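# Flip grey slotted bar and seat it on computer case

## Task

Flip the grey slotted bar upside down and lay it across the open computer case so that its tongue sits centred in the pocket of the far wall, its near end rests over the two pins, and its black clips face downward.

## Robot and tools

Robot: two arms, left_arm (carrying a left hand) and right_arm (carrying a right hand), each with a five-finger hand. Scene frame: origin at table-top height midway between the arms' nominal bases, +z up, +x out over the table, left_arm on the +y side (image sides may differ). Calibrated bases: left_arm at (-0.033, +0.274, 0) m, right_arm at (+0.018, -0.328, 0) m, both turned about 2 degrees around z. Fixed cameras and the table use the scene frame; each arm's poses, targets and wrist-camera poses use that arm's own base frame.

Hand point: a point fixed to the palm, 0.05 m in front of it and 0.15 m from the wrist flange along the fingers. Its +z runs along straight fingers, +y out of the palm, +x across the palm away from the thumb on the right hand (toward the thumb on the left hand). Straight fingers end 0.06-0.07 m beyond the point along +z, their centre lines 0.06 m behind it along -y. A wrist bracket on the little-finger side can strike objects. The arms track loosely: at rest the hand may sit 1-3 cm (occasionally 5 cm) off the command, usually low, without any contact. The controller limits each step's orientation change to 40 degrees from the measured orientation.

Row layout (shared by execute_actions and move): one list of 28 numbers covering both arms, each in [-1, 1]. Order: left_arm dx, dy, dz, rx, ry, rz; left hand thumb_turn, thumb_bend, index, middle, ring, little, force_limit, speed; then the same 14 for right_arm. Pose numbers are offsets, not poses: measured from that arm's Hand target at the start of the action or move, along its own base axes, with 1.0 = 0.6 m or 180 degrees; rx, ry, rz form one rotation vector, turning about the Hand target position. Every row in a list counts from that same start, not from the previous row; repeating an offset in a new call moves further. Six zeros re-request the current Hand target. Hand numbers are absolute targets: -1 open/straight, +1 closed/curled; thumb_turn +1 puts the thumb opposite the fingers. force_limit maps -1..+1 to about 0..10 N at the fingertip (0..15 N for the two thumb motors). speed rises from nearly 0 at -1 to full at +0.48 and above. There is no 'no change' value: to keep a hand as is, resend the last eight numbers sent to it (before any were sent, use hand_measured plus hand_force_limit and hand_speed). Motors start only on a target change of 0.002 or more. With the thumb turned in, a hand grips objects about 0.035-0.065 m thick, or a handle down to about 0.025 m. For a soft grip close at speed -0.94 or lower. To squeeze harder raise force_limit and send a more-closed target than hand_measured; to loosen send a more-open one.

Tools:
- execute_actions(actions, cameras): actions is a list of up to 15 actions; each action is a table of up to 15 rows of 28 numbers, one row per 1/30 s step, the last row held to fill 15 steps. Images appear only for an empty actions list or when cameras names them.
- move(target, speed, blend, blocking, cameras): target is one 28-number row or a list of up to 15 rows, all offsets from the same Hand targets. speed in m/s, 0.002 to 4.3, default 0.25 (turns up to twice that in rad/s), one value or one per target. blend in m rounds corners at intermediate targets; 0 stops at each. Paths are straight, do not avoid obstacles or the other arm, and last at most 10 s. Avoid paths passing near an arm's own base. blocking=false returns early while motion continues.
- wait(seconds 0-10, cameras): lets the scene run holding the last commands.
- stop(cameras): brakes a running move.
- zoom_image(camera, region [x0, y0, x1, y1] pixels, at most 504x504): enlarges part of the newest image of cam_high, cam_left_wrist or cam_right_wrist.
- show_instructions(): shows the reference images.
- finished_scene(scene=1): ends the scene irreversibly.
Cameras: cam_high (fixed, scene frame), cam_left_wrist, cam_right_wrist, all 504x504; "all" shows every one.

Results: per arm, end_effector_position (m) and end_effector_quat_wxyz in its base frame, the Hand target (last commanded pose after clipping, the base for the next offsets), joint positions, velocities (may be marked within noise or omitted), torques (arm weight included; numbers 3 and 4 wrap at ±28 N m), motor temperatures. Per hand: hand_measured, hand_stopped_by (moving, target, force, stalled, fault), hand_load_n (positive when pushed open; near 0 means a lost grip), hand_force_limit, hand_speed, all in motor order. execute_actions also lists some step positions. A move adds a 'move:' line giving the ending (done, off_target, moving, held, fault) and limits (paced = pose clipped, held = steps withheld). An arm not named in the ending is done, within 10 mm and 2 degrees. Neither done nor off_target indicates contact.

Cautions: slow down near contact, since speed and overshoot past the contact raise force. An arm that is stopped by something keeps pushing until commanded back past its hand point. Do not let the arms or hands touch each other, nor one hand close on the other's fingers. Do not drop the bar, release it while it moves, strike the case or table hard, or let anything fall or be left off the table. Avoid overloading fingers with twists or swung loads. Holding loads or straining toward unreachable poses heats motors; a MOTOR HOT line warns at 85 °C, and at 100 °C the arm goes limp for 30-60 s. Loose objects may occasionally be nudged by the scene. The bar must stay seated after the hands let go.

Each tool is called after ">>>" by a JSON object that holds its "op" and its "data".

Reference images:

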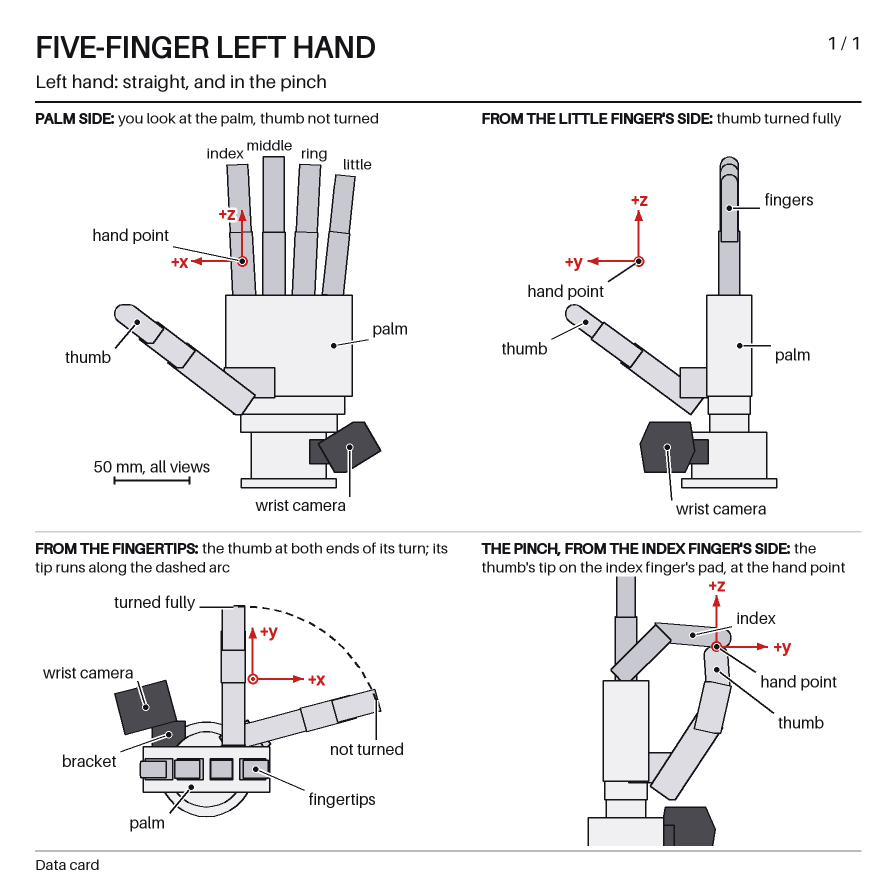

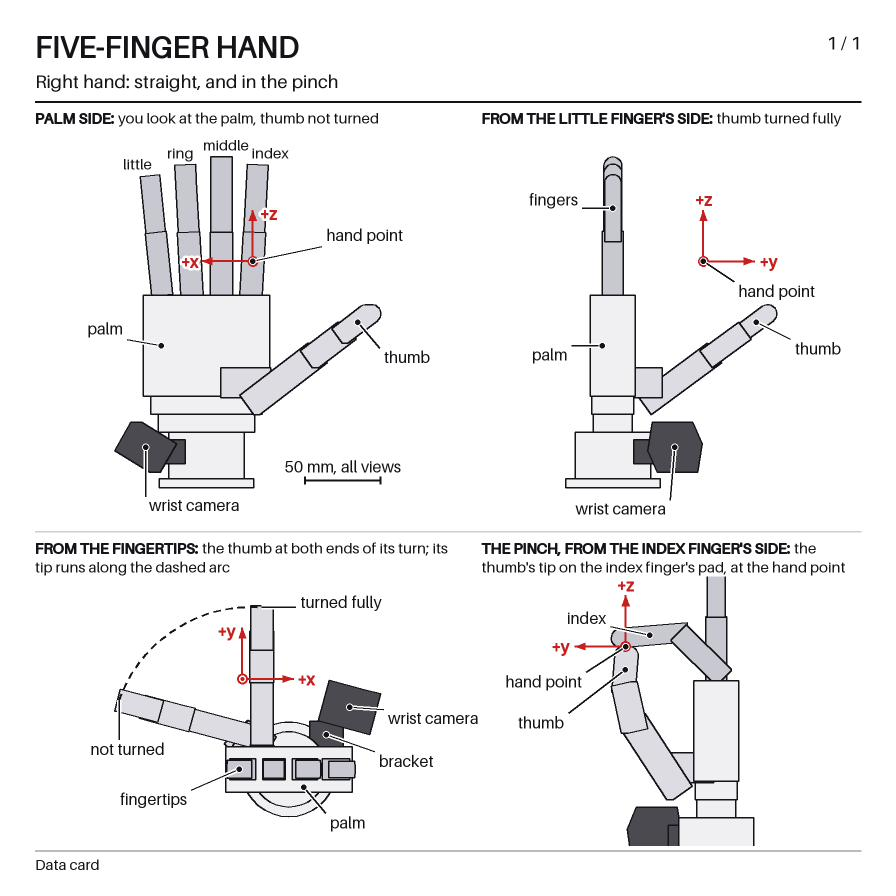

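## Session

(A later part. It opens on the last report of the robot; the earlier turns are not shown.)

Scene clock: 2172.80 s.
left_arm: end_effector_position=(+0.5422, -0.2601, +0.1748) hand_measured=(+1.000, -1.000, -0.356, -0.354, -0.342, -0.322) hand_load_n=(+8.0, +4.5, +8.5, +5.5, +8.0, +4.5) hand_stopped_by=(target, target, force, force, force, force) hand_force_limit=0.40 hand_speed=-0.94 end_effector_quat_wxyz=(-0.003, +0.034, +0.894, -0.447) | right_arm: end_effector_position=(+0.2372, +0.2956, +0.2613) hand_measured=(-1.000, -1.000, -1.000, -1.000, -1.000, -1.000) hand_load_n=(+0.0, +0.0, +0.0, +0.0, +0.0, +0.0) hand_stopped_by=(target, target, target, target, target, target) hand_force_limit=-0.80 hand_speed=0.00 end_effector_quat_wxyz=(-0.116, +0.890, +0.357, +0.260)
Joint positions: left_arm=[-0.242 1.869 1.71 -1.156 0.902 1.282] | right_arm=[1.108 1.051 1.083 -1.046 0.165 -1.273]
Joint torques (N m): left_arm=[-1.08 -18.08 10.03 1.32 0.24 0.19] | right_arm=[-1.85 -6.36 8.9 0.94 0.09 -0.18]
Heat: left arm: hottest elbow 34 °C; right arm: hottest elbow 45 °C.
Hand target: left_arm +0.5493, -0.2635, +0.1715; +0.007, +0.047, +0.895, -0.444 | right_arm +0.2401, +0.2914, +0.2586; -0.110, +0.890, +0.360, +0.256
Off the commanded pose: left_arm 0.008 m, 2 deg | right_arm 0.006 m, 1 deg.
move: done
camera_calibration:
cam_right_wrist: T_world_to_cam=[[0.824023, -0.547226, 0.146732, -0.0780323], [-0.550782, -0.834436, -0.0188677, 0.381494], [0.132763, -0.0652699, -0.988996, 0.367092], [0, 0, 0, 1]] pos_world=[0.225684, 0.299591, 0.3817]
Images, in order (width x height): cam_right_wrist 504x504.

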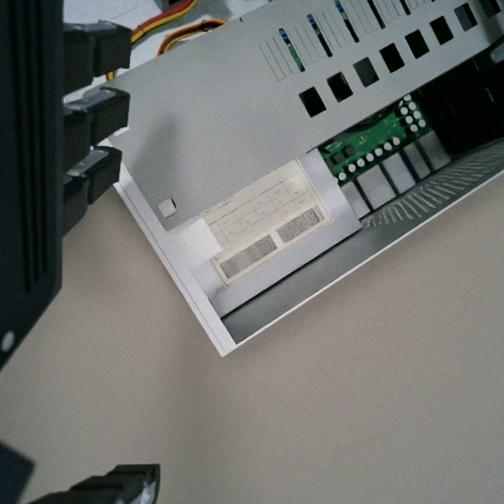

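>>> {"op": "move", "data": {"target": [-0.0072,0,0.005,0,0.0139,0,1,-1,-0.2,-0.2,-0.2,-0.2,0.4,-0.94,0,0.1,0.0,0,0,0,-1,-1,-1,-1,-1,-1,-0.8,0], "speed": 0.05, "cameras": ["cam_right_wrist"]}}

>>> {"op": "zoom_image", "data": {"camera": "cam_right_wrist", "region": [120, 170, 240, 310]}}

>>> {"op": "zoom_image", "data": {"camera": "cam_right_wrist", "region": [140, 184, 170, 214]}}

>>> {"op": "zoom_image", "data": {"camera": "cam_right_wrist", "region": [190, 268, 220, 298]}}

Scene clock: 2236.97 s.
left_arm: end_effector_position=(+0.5385, -0.2596, +0.1749) hand_measured=(+1.000, -1.000, -0.356, -0.354, -0.342, -0.322) hand_load_n=(+9.0, +4.5, +8.5, +5.5, +7.5, +4.0) hand_stopped_by=(target, target, force, force, force, force) hand_force_limit=0.40 hand_speed=-0.94 end_effector_quat_wxyz=(-0.009, +0.034, +0.894, -0.447) | right_arm: end_effector_position=(+0.2383, +0.3304, +0.2413) hand_measured=(-1.000, -1.000, -1.000, -1.000, -1.000, -1.000) hand_load_n=(+0.0, +0.0, -0.5, +0.0, +0.0, +0.0) hand_stopped_by=(target, target, target, target, target, target) hand_force_limit=-0.80 hand_speed=0.00 end_effector_quat_wxyz=(-0.091, +0.895, +0.365, +0.242)
Joint positions: left_arm=[-0.242 1.869 1.71 -1.172 0.905 1.287] | right_arm=[1.155 1.181 1.137 -1.04 0.199 -1.239]
Joint torques (N m): left_arm=[-0.85 -16.62 12.45 0.1 0.55 0.11] | right_arm=[1.08 -7.36 13.07 1.39 0.26 0.07]
Heat: left arm: hottest elbow 35 °C; right arm: hottest elbow 44 °C.
Hand target: left_arm +0.5449, -0.2635, +0.1745; -0.013, +0.037, +0.895, -0.445 | right_arm +0.2400, +0.3513, +0.2585; -0.110, +0.890, +0.360, +0.256
Off the commanded pose: left_arm 0.007 m, 1 deg | right_arm 0.027 m, 3 deg.
move: off_target (right_arm)
camera_calibration:
cam_right_wrist: T_world_to_cam=[[0.827215, -0.536213, 0.167903, -0.0664563], [-0.549423, -0.834497, 0.0418266, 0.39586], [0.117687, -0.12685, -0.984916, 0.372355], [0, 0, 0, 1]] pos_world=[0.228647, 0.341943, 0.361339]
Images, in order (width x height): cam_right_wrist 504x504.

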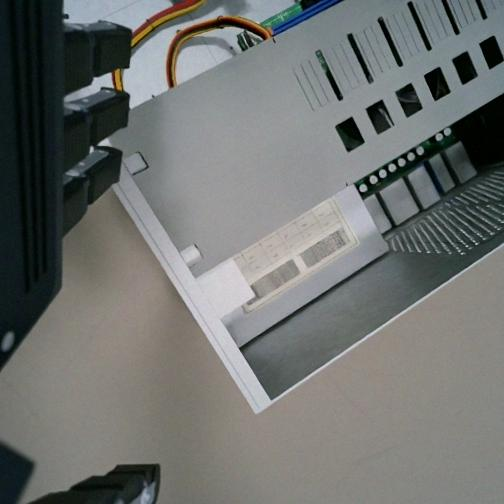

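Scaled by 3.600.

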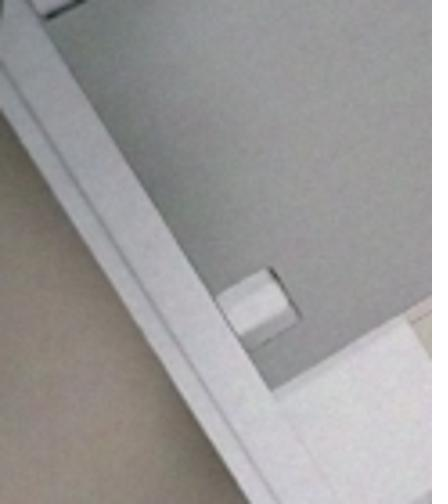

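Scaled by 16.800.

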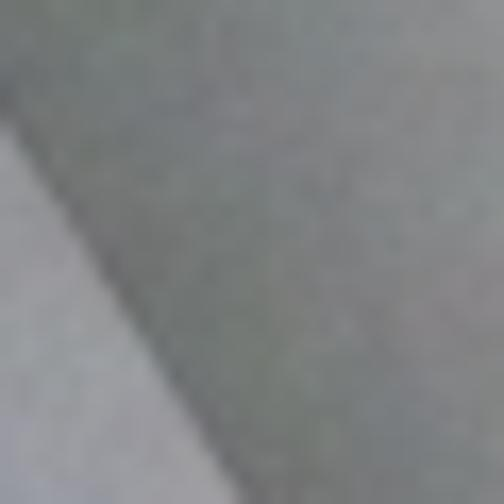

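Scaled by 16.800.

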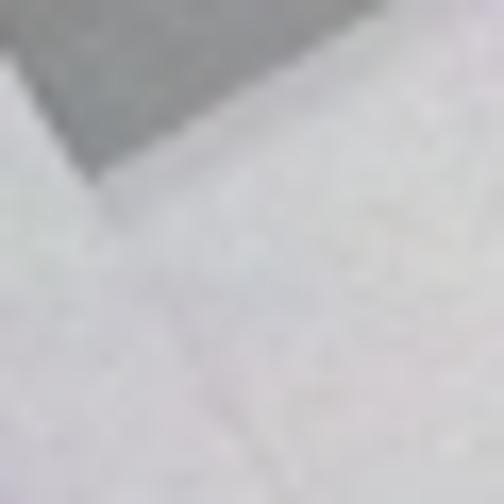

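>>> {"op": "move", "data": {"target": [[0,0,0,0,0,0,1,-1,-0.2,-0.2,-0.2,-0.2,0.4,-0.94,0,0,0.05,0,0,0,-1,-1,-1,-1,-1,-1,-0.8,0],[0,0,0,0,0,0,1,-1,-0.2,-0.2,-0.2,-0.2,0.4,-0.94,0,0,0.005,0,0,0,-1,-1,-1,-1,-1,-1,-0.8,0]], "speed": 0.08, "cameras": ["cam_right_wrist"]}}

>>> {"op": "zoom_image", "data": {"camera": "cam_right_wrist", "region": [120, 160, 240, 300]}}

Scene clock: 2242.60 s.
left_arm: end_effector_position=(+0.5385, -0.2596, +0.1749) hand_measured=(+1.000, -1.000, -0.356, -0.354, -0.342, -0.322) hand_load_n=(+9.5, +4.5, +8.5, +5.5, +7.5, +4.5) hand_stopped_by=(target, target, force, force, force, force) hand_force_limit=0.40 hand_speed=-0.94 end_effector_quat_wxyz=(-0.009, +0.034, +0.894, -0.447) | right_arm: end_effector_position=(+0.2441, +0.3437, +0.2678) hand_measured=(-1.000, -1.000, -1.000, -1.000, -1.000, -1.000) hand_load_n=(+0.0, +0.0, +0.0, +0.0, +0.0, +0.0) hand_stopped_by=(target, target, target, target, target, target) hand_force_limit=-0.80 hand_speed=0.00 end_effector_quat_wxyz=(-0.108, +0.890, +0.359, +0.259)
Joint positions: left_arm=[-0.242 1.869 1.71 -1.173 0.905 1.287] | right_arm=[1.155 1.186 1.199 -1.048 0.199 -1.238]
Joint torques (N m): left_arm=[-0.79 -16.91 12.49 0.13 0.55 0.12] | right_arm=[0.44 -7.47 8.76 1.31 0.31 0.08]
Heat: left arm: hottest elbow 35 °C; right arm: hottest elbow 44 °C.
Hand target: left_arm +0.5449, -0.2635, +0.1745; -0.013, +0.037, +0.895, -0.445 | right_arm +0.2401, +0.3514, +0.2615; -0.110, +0.890, +0.360, +0.256
Off the commanded pose: left_arm 0.008 m, 1 deg | right_arm 0.011 m, 0 deg.
move: off_target (right_arm)
camera_calibration:
cam_right_wrist: T_world_to_cam=[[0.823485, -0.544521, 0.159279, -0.0625101], [-0.55053, -0.834781, -0.00754807, 0.422576], [0.137073, -0.0814721, -0.987205, 0.379722], [0, 0, 0, 1]] pos_world=[0.232067, 0.349657, 0.38801]
Images, in order (width x height): cam_right_wrist 504x504.

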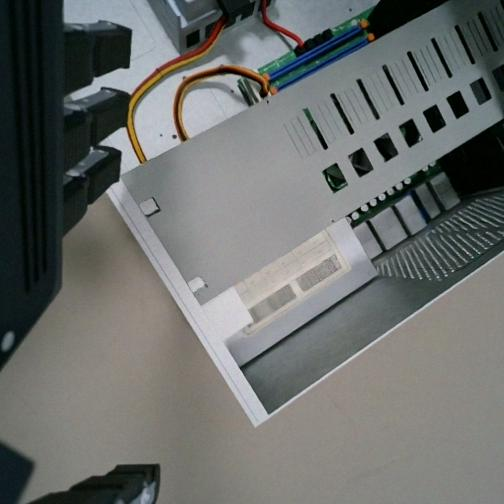

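Scaled by 3.600.

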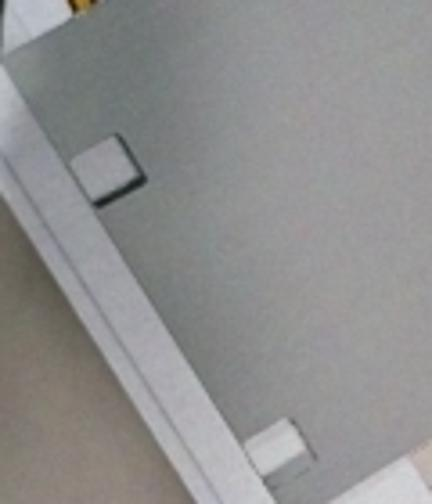

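>>> {"op": "move", "data": {"target": [0.012,-0.005,0.003,0,0.0,0,1,-1,-0.2,-0.2,-0.2,-0.2,0.4,-0.94,0,0,0,0,0,0,-1,-1,-1,-1,-1,-1,-0.8,0], "speed": 0.03, "cameras": ["cam_right_wrist"]}}

>>> {"op": "zoom_image", "data": {"camera": "cam_right_wrist", "region": [120, 170, 240, 310]}}

Scene clock: 2268.60 s.
left_arm: end_effector_position=(+0.5437, -0.2607, +0.1755) hand_measured=(+1.000, -1.000, -0.356, -0.354, -0.342, -0.322) hand_load_n=(+8.5, +4.5, +8.0, +5.5, +8.0, +5.0) hand_stopped_by=(target, target, force, force, force, force) hand_force_limit=0.40 hand_speed=-0.94 end_effector_quat_wxyz=(-0.011, +0.035, +0.894, -0.447) | right_arm: end_effector_position=(+0.2441, +0.3437, +0.2678) hand_measured=(-1.000, -1.000, -1.000, -1.000, -1.000, -1.000) hand_load_n=(+0.0, +0.0, +0.0, +0.0, +0.0, +0.0) hand_stopped_by=(target, target, target, target, target, target) hand_force_limit=-0.80 hand_speed=0.00 end_effector_quat_wxyz=(-0.108, +0.890, +0.359, +0.259)
Joint positions: left_arm=[-0.242 1.886 1.737 -1.189 0.905 1.293] | right_arm=[1.155 1.186 1.199 -1.048 0.199 -1.238]
Joint torques (N m): left_arm=[-1.03 -17.03 13.03 0.25 0.54 0.03] | right_arm=[1.03 -7.36 8.84 1.58 0.28 0.09]
Heat: left arm: hottest elbow 36 °C; right arm: hottest elbow 43 °C.
Hand target: left_arm +0.5521, -0.2664, +0.1764; -0.012, +0.037, +0.895, -0.445 | right_arm +0.2401, +0.3514, +0.2615; -0.110, +0.890, +0.360, +0.256
Off the commanded pose: left_arm 0.010 m, 0 deg | right_arm 0.011 m, 0 deg.
move: off_target (right_arm)
camera_calibration:
cam_right_wrist: T_world_to_cam=[[0.823485, -0.544521, 0.159279, -0.0625101], [-0.55053, -0.834781, -0.00754807, 0.422576], [0.137073, -0.0814721, -0.987205, 0.379722], [0, 0, 0, 1]] pos_world=[0.232067, 0.349657, 0.38801]
Images, in order (width x height): cam_right_wrist 504x504.

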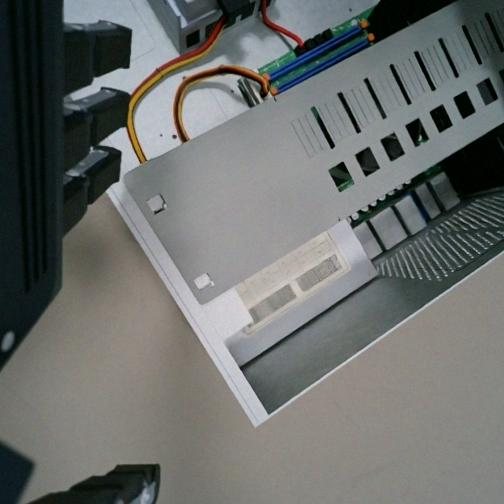

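Scaled by 3.600.

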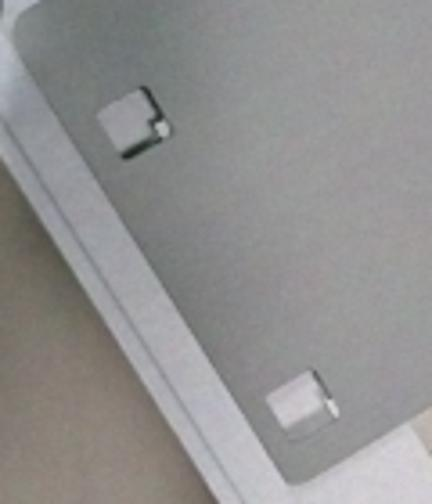

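>>> {"op": "zoom_image", "data": {"camera": "cam_right_wrist", "region": [142, 188, 172, 218]}}

>>> {"op": "zoom_image", "data": {"camera": "cam_right_wrist", "region": [189, 267, 219, 297]}}

Scaled by 16.800.

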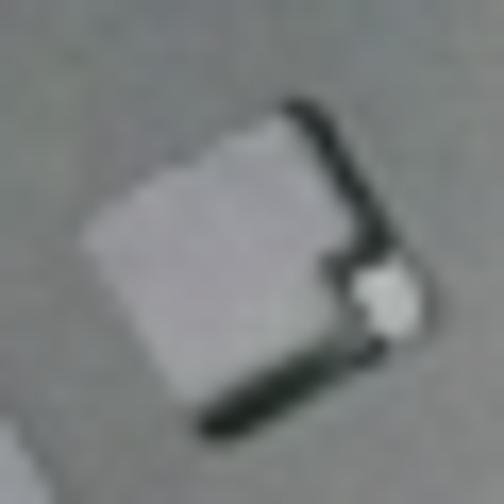

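Scaled by 16.800.

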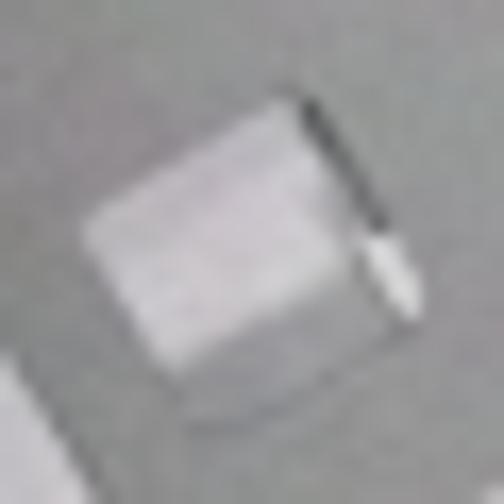

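>>> {"op": "move", "data": {"target": [0.0075,-0.0035,0.002,0,0.0,0.0035,1,-1,-0.2,-0.2,-0.2,-0.2,0.4,-0.94,0,0,0,0,0,0,-1,-1,-1,-1,-1,-1,-0.8,0], "speed": 0.03, "cameras": ["cam_right_wrist"]}}

>>> {"op": "zoom_image", "data": {"camera": "cam_right_wrist", "region": [120, 170, 240, 310]}}

Scene clock: 2280.90 s.
left_arm: end_effector_position=(+0.5475, -0.2610, +0.1745) hand_measured=(+1.000, -1.000, -0.356, -0.354, -0.342, -0.322) hand_load_n=(+8.5, +4.5, +8.0, +5.5, +8.0, +5.0) hand_stopped_by=(target, target, force, force, force, force) hand_force_limit=0.40 hand_speed=-0.94 end_effector_quat_wxyz=(-0.009, +0.035, +0.895, -0.445) | right_arm: end_effector_position=(+0.2441, +0.3437, +0.2678) hand_measured=(-1.000, -1.000, -1.000, -1.000, -1.000, -1.000) hand_load_n=(+0.0, +0.0, +0.0, +0.0, +0.0, +0.0) hand_stopped_by=(target, target, target, target, target, target) hand_force_limit=-0.80 hand_speed=0.00 end_effector_quat_wxyz=(-0.108, +0.890, +0.359, +0.259)
Joint positions: left_arm=[-0.243 1.895 1.749 -1.189 0.9 1.293] | right_arm=[1.155 1.186 1.199 -1.048 0.199 -1.238]
Joint torques (N m): left_arm=[-1.08 -17.32 13.11 0.65 0.66 -0.12] | right_arm=[0.79 -7.77 8.81 1.55 0.3 0.05]
Heat: left arm: hottest elbow 36 °C; right arm: hottest elbow 43 °C.
Hand target: left_arm +0.5565, -0.2686, +0.1775; -0.010, +0.032, +0.895, -0.445 | right_arm +0.2401, +0.3514, +0.2615; -0.110, +0.890, +0.360, +0.256
Off the commanded pose: left_arm 0.012 m, 0 deg | right_arm 0.011 m, 0 deg.
move: off_target (left_arm, right_arm)
camera_calibration:
cam_right_wrist: T_world_to_cam=[[0.823485, -0.544521, 0.159279, -0.0625101], [-0.55053, -0.834781, -0.00754807, 0.422576], [0.137073, -0.0814721, -0.987205, 0.379722], [0, 0, 0, 1]] pos_world=[0.232067, 0.349657, 0.38801]
Images, in order (width x height): cam_right_wrist 504x504.

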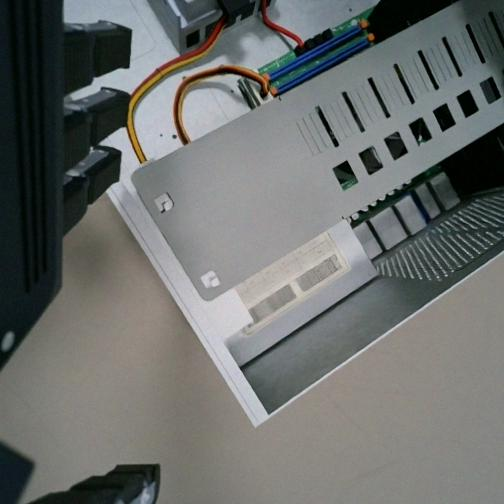

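Scaled by 3.600.

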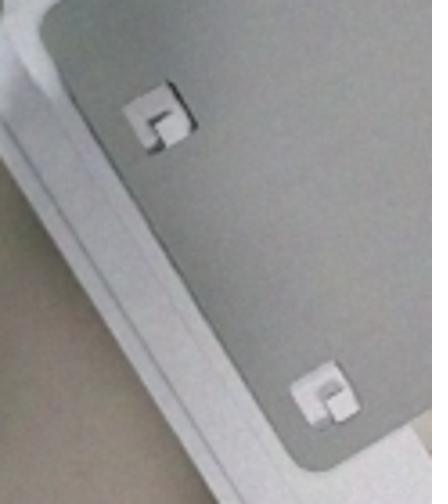

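>>> {"op": "zoom_image", "data": {"camera": "cam_right_wrist", "region": [149, 188, 179, 218]}}

>>> {"op": "zoom_image", "data": {"camera": "cam_right_wrist", "region": [195, 265, 225, 295]}}

Scaled by 16.800.

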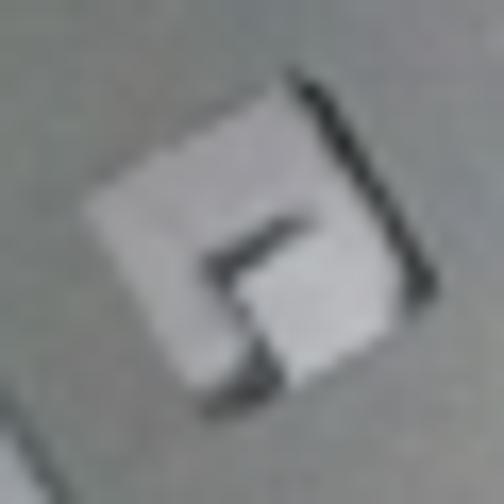

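Scaled by 16.800.

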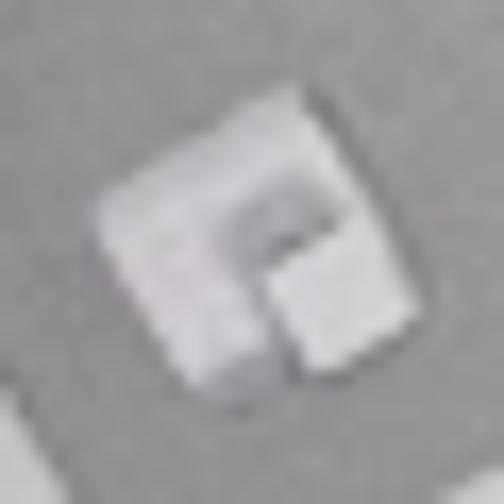

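>>> {"op": "move", "data": {"target": [0.0015,-0.005,0.000,0,0.0,0.003,1,-1,-0.2,-0.2,-0.2,-0.2,0.4,-0.94,0,0,0,0,0,0,-1,-1,-1,-1,-1,-1,-0.8,0], "speed": 0.03, "cameras": ["cam_right_wrist"]}}

>>> {"op": "zoom_image", "data": {"camera": "cam_right_wrist", "region": [120, 170, 240, 310]}}

Scene clock: 2292.60 s.
left_arm: end_effector_position=(+0.5476, -0.2628, +0.1742) hand_measured=(+1.000, -1.000, -0.356, -0.354, -0.342, -0.322) hand_load_n=(+8.0, +4.5, +8.0, +5.5, +8.0, +5.0) hand_stopped_by=(target, target, force, force, force, force) hand_force_limit=0.40 hand_speed=-0.94 end_effector_quat_wxyz=(-0.008, +0.037, +0.895, -0.444) | right_arm: end_effector_position=(+0.2441, +0.3437, +0.2678) hand_measured=(-1.000, -1.000, -1.000, -1.000, -1.000, -1.000) hand_load_n=(+0.0, +0.0, +0.0, +0.0, +0.0, +0.0) hand_stopped_by=(target, target, target, target, target, target) hand_force_limit=-0.80 hand_speed=0.00 end_effector_quat_wxyz=(-0.108, +0.890, +0.359, +0.259)
Joint positions: left_arm=[-0.246 1.895 1.749 -1.185 0.897 1.292] | right_arm=[1.155 1.186 1.199 -1.048 0.199 -1.238]
Joint torques (N m): left_arm=[-0.91 -17.32 12.83 1.07 0.66 -0.29] | right_arm=[0.91 -7.47 8.84 1.59 0.25 0.08]
Heat: left arm: hottest elbow 36 °C; right arm: hottest elbow 43 °C.
Hand target: left_arm +0.5575, -0.2715, +0.1775; -0.008, +0.028, +0.895, -0.445 | right_arm +0.2401, +0.3514, +0.2615; -0.110, +0.890, +0.360, +0.256
Off the commanded pose: left_arm 0.014 m, 1 deg | right_arm 0.011 m, 0 deg.
move: off_target (left_arm, right_arm)
camera_calibration:
cam_right_wrist: T_world_to_cam=[[0.823485, -0.544521, 0.159279, -0.0625101], [-0.55053, -0.834781, -0.00754807, 0.422576], [0.137073, -0.0814721, -0.987205, 0.379722], [0, 0, 0, 1]] pos_world=[0.232067, 0.349657, 0.38801]
Images, in order (width x height): cam_right_wrist 504x504.

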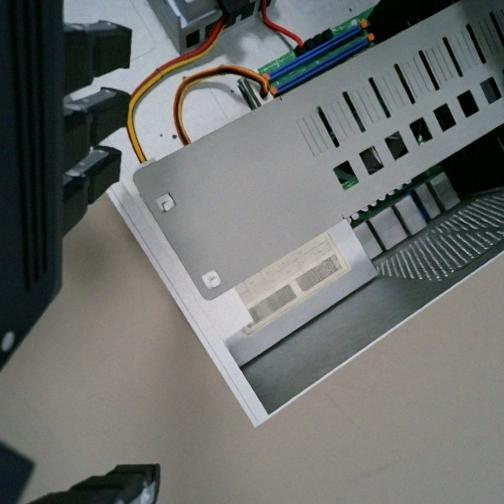

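Scaled by 3.600.

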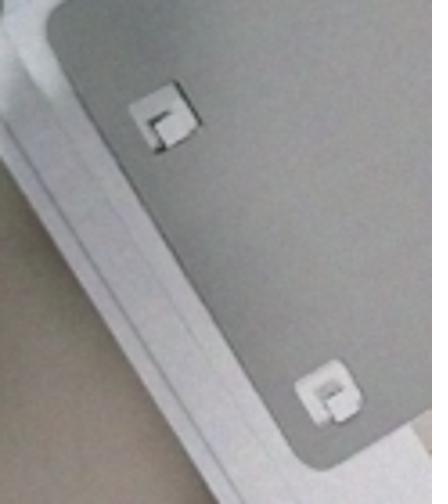

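>>> {"op": "zoom_image", "data": {"camera": "cam_right_wrist", "region": [149, 188, 179, 218]}}

>>> {"op": "zoom_image", "data": {"camera": "cam_right_wrist", "region": [195, 265, 225, 295]}}

Scaled by 16.800.

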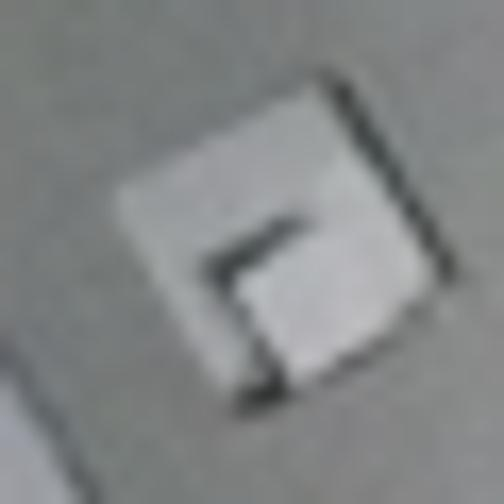

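Scaled by 16.800.

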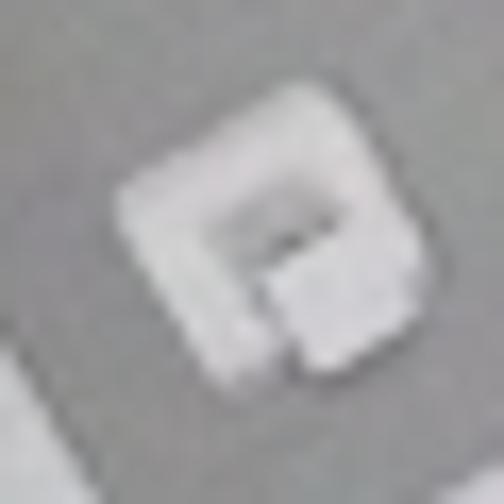

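>>> {"op": "move", "data": {"target": [0.001,-0.0035,0.004,0,0.006,0.003,1,-1,-0.2,-0.2,-0.2,-0.2,0.4,-0.94,0,0,0,0,0,0,-1,-1,-1,-1,-1,-1,-0.8,0], "speed": 0.03, "cameras": ["cam_right_wrist"]}}

>>> {"op": "zoom_image", "data": {"camera": "cam_right_wrist", "region": [149, 188, 179, 218]}}

>>> {"op": "zoom_image", "data": {"camera": "cam_right_wrist", "region": [195, 265, 225, 295]}}

Scene clock: 2316.60 s.
left_arm: end_effector_position=(+0.5487, -0.2650, +0.1759) hand_measured=(+1.000, -1.000, -0.356, -0.354, -0.342, -0.322) hand_load_n=(+8.5, +4.5, +8.0, +5.5, +8.0, +4.5) hand_stopped_by=(target, target, force, force, force, force) hand_force_limit=0.40 hand_speed=-0.94 end_effector_quat_wxyz=(-0.011, +0.028, +0.896, -0.444) | right_arm: end_effector_position=(+0.2441, +0.3437, +0.2678) hand_measured=(-1.000, -1.000, -1.000, -1.000, -1.000, -1.000) hand_load_n=(+0.0, +0.0, +0.0, +0.0, +0.0, +0.0) hand_stopped_by=(target, target, target, target, target, target) hand_force_limit=-0.80 hand_speed=0.00 end_effector_quat_wxyz=(-0.108, +0.890, +0.359, +0.259)
Joint positions: left_arm=[-0.248 1.9 1.759 -1.185 0.897 1.267] | right_arm=[1.155 1.186 1.199 -1.048 0.199 -1.238]
Joint torques (N m): left_arm=[-1.2 -17.32 13.37 0.68 0.73 -0.24] | right_arm=[1.14 -8.41 8.88 1.4 0.31 0.11]
Motor temperatures (°C): left_arm=[29 31 37 24 27 22] | right_arm=[24 32 42 26 23 23]
Heat: left arm: hottest elbow 37 °C; right arm: hottest elbow 42 °C.
Hand target: left_arm +0.5581, -0.2738, +0.1798; -0.014, +0.020, +0.895, -0.445 | right_arm +0.2401, +0.3514, +0.2615; -0.110, +0.890, +0.360, +0.256
Off the commanded pose: left_arm 0.013 m, 1 deg | right_arm 0.011 m, 0 deg.
move: off_target (left_arm, right_arm)
camera_calibration:
cam_right_wrist: T_world_to_cam=[[0.823485, -0.544521, 0.159279, -0.0625101], [-0.55053, -0.834781, -0.00754807, 0.422576], [0.137073, -0.0814721, -0.987205, 0.379722], [0, 0, 0, 1]] pos_world=[0.232067, 0.349657, 0.38801]
Images, in order (width x height): cam_right_wrist 504x504.

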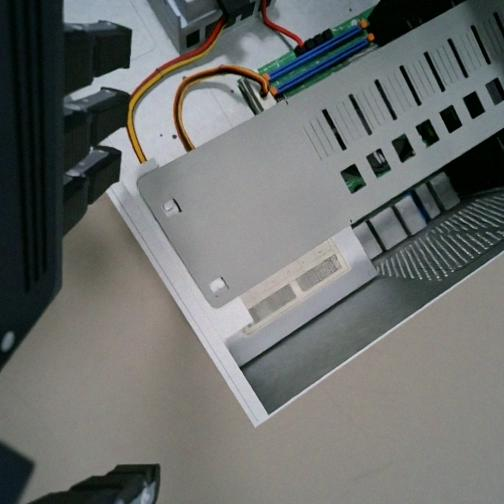

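Scaled by 16.800.

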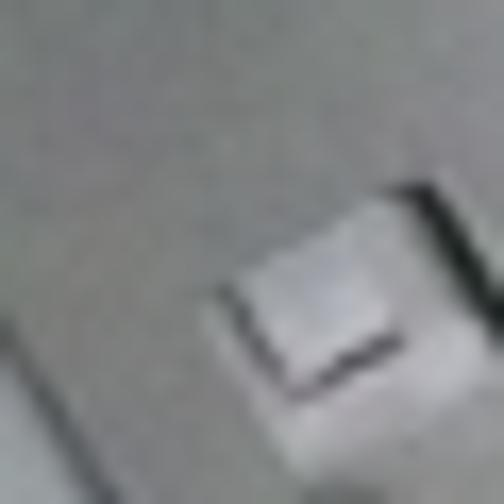

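Scaled by 16.800.

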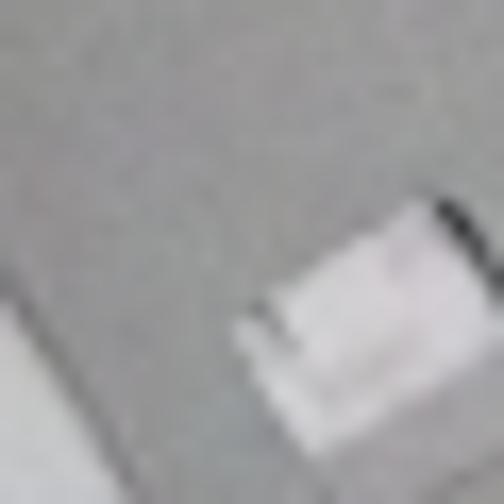

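>>> {"op": "zoom_image", "data": {"camera": "cam_right_wrist", "region": [154, 192, 184, 222]}}

>>> {"op": "zoom_image", "data": {"camera": "cam_right_wrist", "region": [203, 270, 233, 300]}}

Scaled by 16.800.

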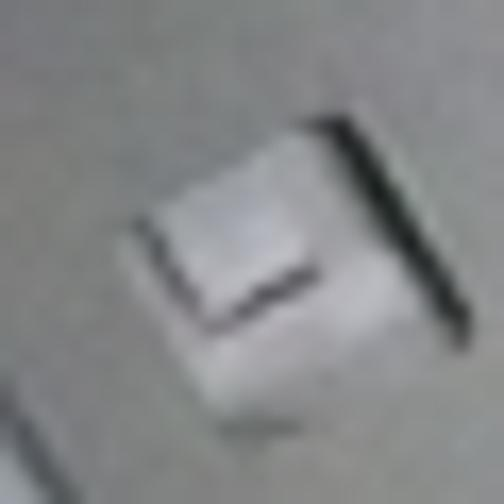

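Scaled by 16.800.

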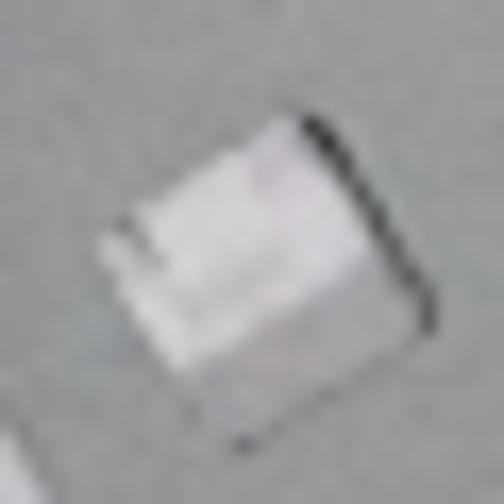

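>>> {"op": "move", "data": {"target": [0.0,0.022,0.000,0,0.0,0.0,1,-1,-0.2,-0.2,-0.2,-0.2,0.4,-0.94,0,0,0,0,0,0,-1,-1,-1,-1,-1,-1,-0.8,0], "speed": 0.02, "cameras": ["cam_right_wrist"]}}

>>> {"op": "zoom_image", "data": {"camera": "cam_right_wrist", "region": [120, 170, 240, 310]}}

Scene clock: 2333.27 s.
left_arm: end_effector_position=(+0.5484, -0.2625, +0.1757) hand_measured=(+1.000, -1.000, -0.356, -0.354, -0.342, -0.322) hand_load_n=(+7.5, +4.5, +8.0, +5.5, +8.0, +5.0) hand_stopped_by=(target, target, force, force, force, force) hand_force_limit=0.40 hand_speed=-0.94 end_effector_quat_wxyz=(-0.012, +0.030, +0.896, -0.444) | right_arm: end_effector_position=(+0.2441, +0.3437, +0.2678) hand_measured=(-1.000, -1.000, -1.000, -1.000, -1.000, -1.000) hand_load_n=(+0.0, +0.0, +0.0, +0.0, +0.0, +0.0) hand_stopped_by=(target, target, target, target, target, target) hand_force_limit=-0.80 hand_speed=0.00 end_effector_quat_wxyz=(-0.108, +0.890, +0.359, +0.259)
Joint positions: left_arm=[-0.244 1.9 1.759 -1.194 0.898 1.28] | right_arm=[1.155 1.186 1.199 -1.048 0.199 -1.238]
Joint torques (N m): left_arm=[0.21 -17.38 12.88 0.23 0.84 -0.08] | right_arm=[0.85 -7.47 8.81 1.46 0.29 0.11]
Heat: left arm: hottest elbow 36 °C; right arm: hottest elbow 42 °C.
Hand target: left_arm +0.5581, -0.2604, +0.1798; -0.014, +0.020, +0.895, -0.445 | right_arm +0.2401, +0.3514, +0.2615; -0.110, +0.890, +0.360, +0.256
Off the commanded pose: left_arm 0.011 m, 1 deg | right_arm 0.011 m, 0 deg.
move: off_target (left_arm, right_arm)
camera_calibration:
cam_right_wrist: T_world_to_cam=[[0.823485, -0.544521, 0.159279, -0.0625101], [-0.55053, -0.834781, -0.00754807, 0.422576], [0.137073, -0.0814721, -0.987205, 0.379722], [0, 0, 0, 1]] pos_world=[0.232067, 0.349657, 0.38801]
Images, in order (width x height): cam_right_wrist 504x504.

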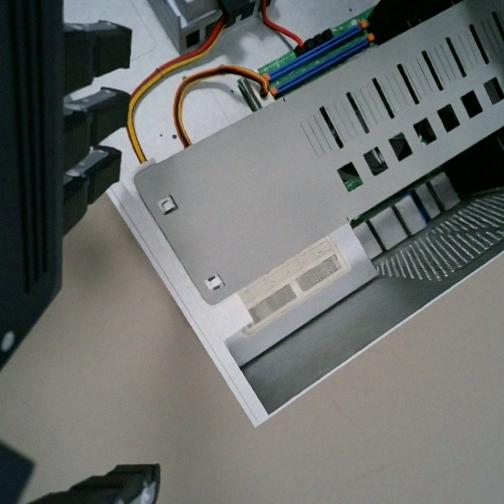

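Scaled by 3.600.

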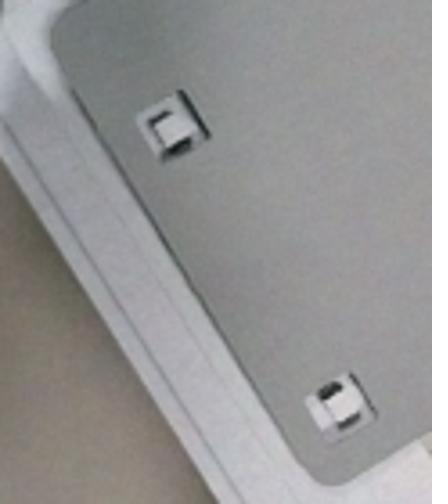

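Excellent — the pins are now within the holes. Zoom.

>>> {"op": "zoom_image", "data": {"camera": "cam_right_wrist", "region": [153, 190, 183, 220]}}

>>> {"op": "zoom_image", "data": {"camera": "cam_right_wrist", "region": [199, 268, 229, 298]}}

Scaled by 16.800.

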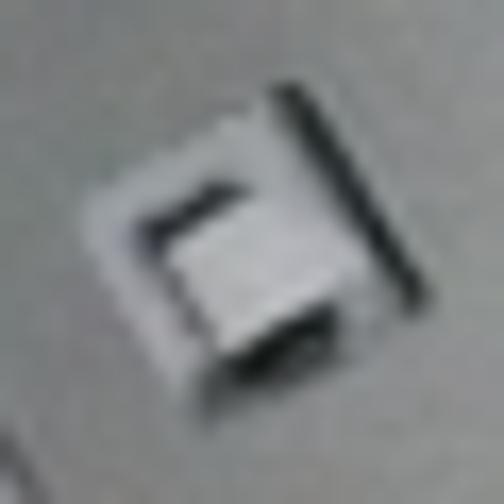

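Scaled by 16.800.

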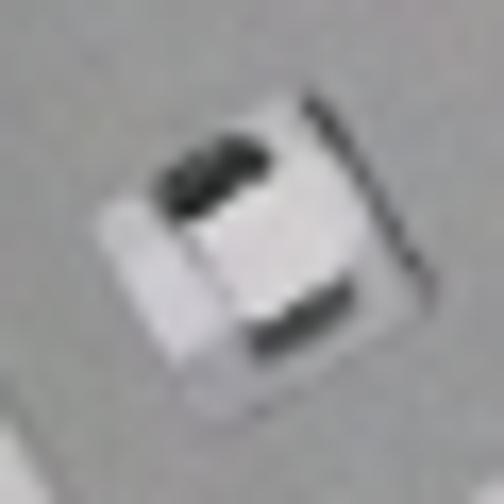

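>>> {"op": "move", "data": {"target": [0.0,0.0,-0.003,0,-0.0125,0.0,1,-1,-0.2,-0.2,-0.2,-0.2,0.4,-0.94,0,0,0,0,0,0,-1,-1,-1,-1,-1,-1,-0.8,0], "speed": 0.02, "cameras": ["cam_right_wrist"]}}

>>> {"op": "zoom_image", "data": {"camera": "cam_right_wrist", "region": [153, 190, 183, 220]}}

>>> {"op": "zoom_image", "data": {"camera": "cam_right_wrist", "region": [199, 268, 229, 298]}}

Scene clock: 2346.80 s.
left_arm: end_effector_position=(+0.5499, -0.2626, +0.1756) hand_measured=(+1.000, -1.000, -0.356, -0.354, -0.342, -0.322) hand_load_n=(+9.5, +4.5, +8.5, +5.5, +7.5, +4.5) hand_stopped_by=(target, target, force, force, force, force) hand_force_limit=0.40 hand_speed=-0.94 end_effector_quat_wxyz=(-0.009, +0.032, +0.896, -0.444) | right_arm: end_effector_position=(+0.2441, +0.3437, +0.2678) hand_measured=(-1.000, -1.000, -1.000, -1.000, -1.000, -1.000) hand_load_n=(+0.0, +0.0, +0.0, +0.0, +0.0, +0.0) hand_stopped_by=(target, target, target, target, target, target) hand_force_limit=-0.80 hand_speed=0.00 end_effector_quat_wxyz=(-0.108, +0.890, +0.359, +0.259)
Joint positions: left_arm=[-0.244 1.9 1.759 -1.188 0.897 1.28] | right_arm=[1.155 1.186 1.199 -1.048 0.199 -1.238]
Joint torques (N m): left_arm=[-0.03 -19.6 9.58 1.68 0.5 -0.07] | right_arm=[0.56 -7.53 8.83 1.52 0.26 0.07]
Heat: left arm: hottest elbow 36 °C; right arm: hottest elbow 42 °C.
Hand target: left_arm +0.5581, -0.2605, +0.1780; +0.003, +0.028, +0.895, -0.445 | right_arm +0.2401, +0.3514, +0.2615; -0.110, +0.890, +0.360, +0.256
Off the commanded pose: left_arm 0.009 m, 1 deg | right_arm 0.011 m, 0 deg.
move: off_target (right_arm)
camera_calibration:
cam_right_wrist: T_world_to_cam=[[0.823485, -0.544521, 0.159279, -0.0625101], [-0.55053, -0.834781, -0.00754807, 0.422576], [0.137073, -0.0814721, -0.987205, 0.379722], [0, 0, 0, 1]] pos_world=[0.232067, 0.349657, 0.38801]
Images, in order (width x height): cam_right_wrist 504x504.

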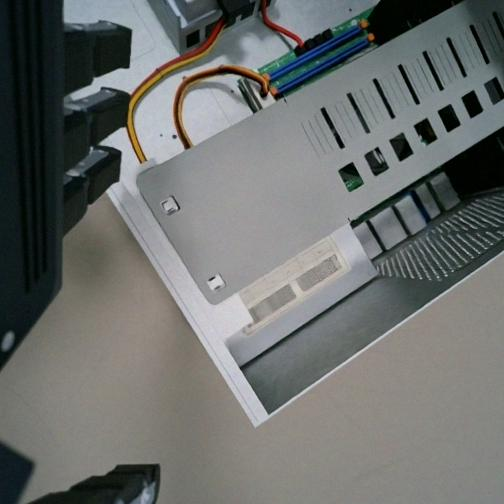

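Scaled by 16.800.

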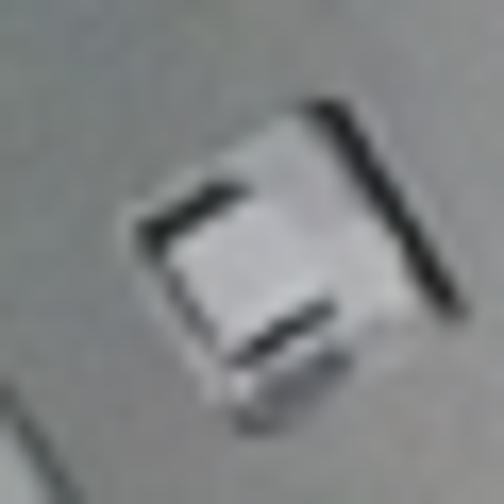

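Scaled by 16.800.

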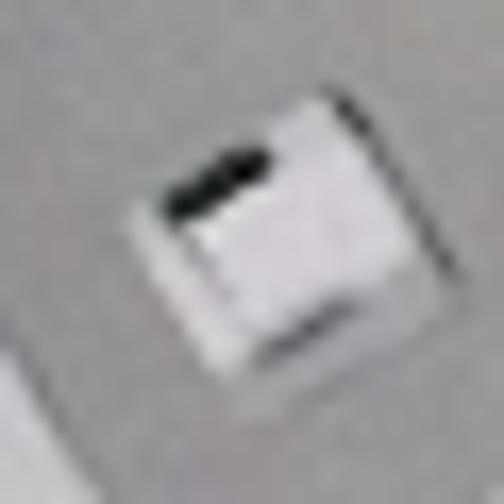

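>>> {"op": "move", "data": {"target": [-0.005,0.0,-0.005,0,-0.0125,0.0,1,-1,-0.2,-0.2,-0.2,-0.2,0.4,-0.94,0,0,0,0,0,0,-1,-1,-1,-1,-1,-1,-0.8,0], "speed": 0.02, "cameras": ["cam_right_wrist"]}}

>>> {"op": "zoom_image", "data": {"camera": "cam_right_wrist", "region": [120, 170, 240, 310]}}

Scene clock: 2353.27 s.
left_arm: end_effector_position=(+0.5495, -0.2621, +0.1731) hand_measured=(+1.000, -1.000, -0.356, -0.354, -0.342, -0.322) hand_load_n=(+7.0, +4.5, +8.0, +5.5, +8.5, +5.0) hand_stopped_by=(target, target, force, force, force, force) hand_force_limit=0.40 hand_speed=-0.94 end_effector_quat_wxyz=(+0.007, +0.033, +0.895, -0.445) | right_arm: end_effector_position=(+0.2441, +0.3437, +0.2678) hand_measured=(-1.000, -1.000, -1.000, -1.000, -1.000, -1.000) hand_load_n=(+0.0, +0.0, +0.0, +0.0, +0.0, +0.0) hand_stopped_by=(target, target, target, target, target, target) hand_force_limit=-0.80 hand_speed=0.00 end_effector_quat_wxyz=(-0.108, +0.890, +0.359, +0.259)
Joint positions: left_arm=[-0.244 1.874 1.714 -1.126 0.891 1.263] | right_arm=[1.155 1.186 1.199 -1.048 0.199 -1.238]
Joint torques (N m): left_arm=[-0.21 -19.84 8.92 1.76 0.32 0.05] | right_arm=[0.62 -8.23 8.96 1.54 0.3 0.07]
Heat: left arm: hottest elbow 36 °C; right arm: hottest elbow 42 °C.
Hand target: left_arm +0.5551, -0.2605, +0.1750; +0.021, +0.037, +0.895, -0.444 | right_arm +0.2401, +0.3514, +0.2615; -0.110, +0.890, +0.360, +0.256
Off the commanded pose: left_arm 0.006 m, 2 deg | right_arm 0.011 m, 0 deg.
move: off_target (right_arm)
camera_calibration:
cam_right_wrist: T_world_to_cam=[[0.823485, -0.544521, 0.159279, -0.0625101], [-0.55053, -0.834781, -0.00754807, 0.422576], [0.137073, -0.0814721, -0.987205, 0.379722], [0, 0, 0, 1]] pos_world=[0.232067, 0.349657, 0.38801]
Images, in order (width x height): cam_right_wrist 504x504.

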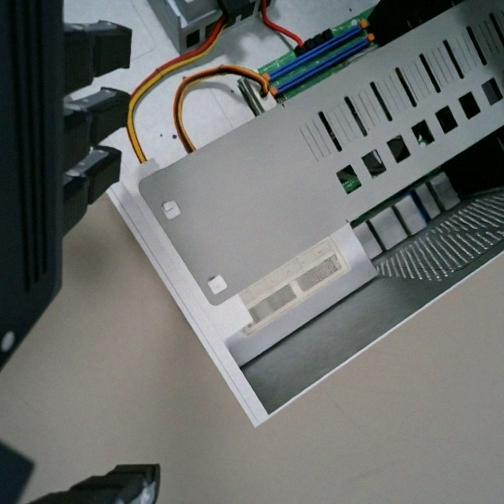

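Scaled by 3.600.

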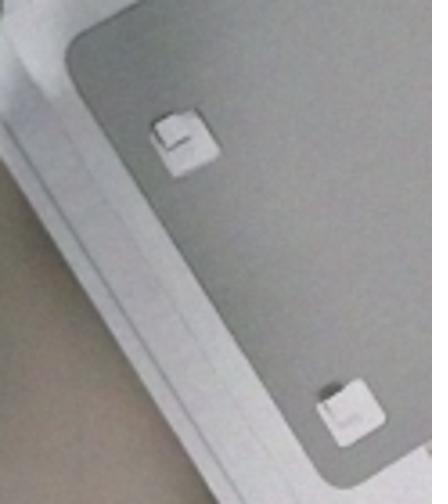

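>>> {"op": "zoom_image", "data": {"camera": "cam_right_wrist", "region": [155, 195, 185, 225]}}

>>> {"op": "zoom_image", "data": {"camera": "cam_right_wrist", "region": [202, 270, 232, 300]}}

Scaled by 16.800.

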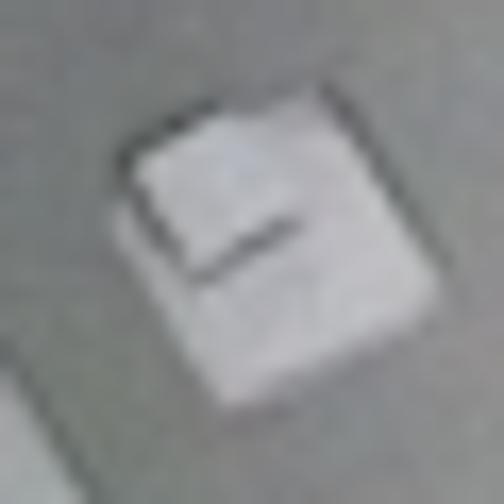

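Scaled by 16.800.

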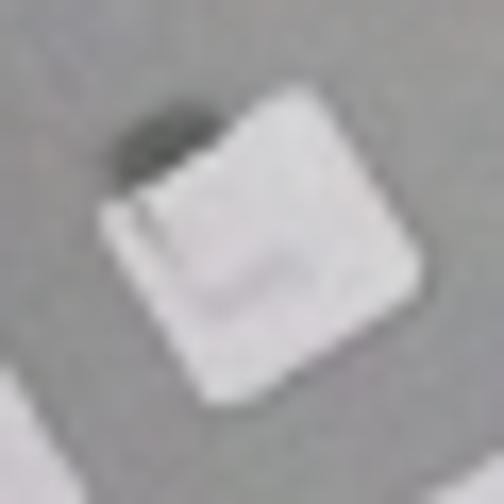

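>>> {"op": "move", "data": {"target": [[0.0,0,0,0,0,0,1,-1,-0.2,-0.2,-0.2,-0.2,0.4,-0.94,0.0,-0.08,0.26,0,0,0,-1,-1,-1,-1,-1,-1,-0.8,0],[0,0,0,0,0,0,1,-1,-0.2,-0.2,-0.2,-0.2,0.4,-0.94,0.612,-0.08,0.26,0,0,0,-1,-1,-1,-1,-1,-1,-0.8,0],[0,0,0,0,0,0,1,-1,-0.2,-0.2,-0.2,-0.2,0.4,-0.94,0.612,-0.07,0.2083,0,0,0,-1,-1,-1,-1,-1,-1,-0.8,0]], "speed": 0.25, "blend": [0.03,0.02,0], "cameras": ["cam_right_wrist"]}}

>>> {"op": "zoom_image", "data": {"camera": "cam_right_wrist", "region": [110, 170, 210, 290]}}

Scene clock: 2373.03 s.
left_arm: end_effector_position=(+0.5495, -0.2621, +0.1731) hand_measured=(+1.000, -1.000, -0.356, -0.354, -0.342, -0.322) hand_load_n=(+7.5, +4.5, +7.5, +5.5, +8.5, +5.0) hand_stopped_by=(target, target, force, force, force, force) hand_force_limit=0.40 hand_speed=-0.94 end_effector_quat_wxyz=(+0.007, +0.033, +0.895, -0.445) | right_arm: end_effector_position=(+0.6027, +0.3079, +0.3848) hand_measured=(-1.000, -1.000, -1.000, -1.000, -1.000, -1.000) hand_load_n=(+0.0, +0.0, +0.0, +0.0, +0.5, +0.0) hand_stopped_by=(target, target, target, target, target, target) hand_force_limit=-0.80 hand_speed=0.00 end_effector_quat_wxyz=(-0.111, +0.895, +0.354, +0.249)
Joint positions: left_arm=[-0.244 1.874 1.714 -1.126 0.891 1.263] | right_arm=[0.528 1.892 2.333 -1.475 -0.138 -1.758]
Joint torques (N m): left_arm=[-0.15 -19.72 8.87 1.73 0.31 0.07] | right_arm=[-1.2 -19.78 8.62 1.54 -0.11 -0.2]
Heat: left arm: hottest elbow 35 °C; right arm: hottest elbow 42 °C.
Hand target: left_arm +0.5551, -0.2605, +0.1750; +0.021, +0.037, +0.895, -0.444 | right_arm +0.6073, +0.3094, +0.3866; -0.110, +0.890, +0.360, +0.256
Off the commanded pose: left_arm 0.006 m, 2 deg | right_arm 0.005 m, 1 deg.
move: done; blend cut to 0.0158 m at target 2
camera_calibration:
cam_right_wrist: T_world_to_cam=[[0.82159, -0.552236, 0.141506, -0.385627], [-0.558505, -0.829482, 0.0056007, 0.589125], [0.114284, -0.0836334, -0.989922, 0.458567], [0, 0, 0, 1]] pos_world=[0.59345, 0.314063, 0.505215]
Images, in order (width x height): cam_right_wrist 504x504.

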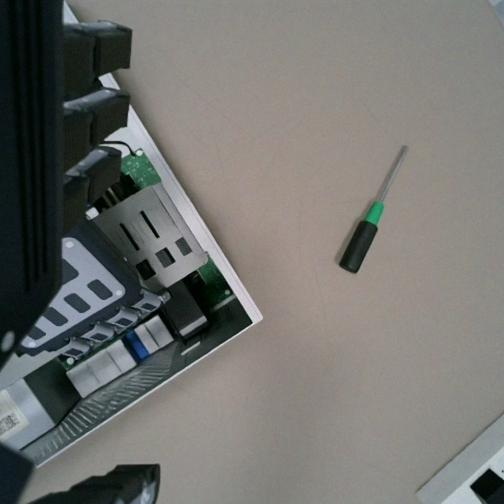

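Scaled by 4.200.

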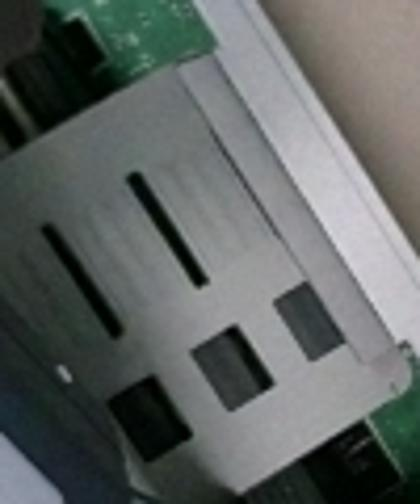

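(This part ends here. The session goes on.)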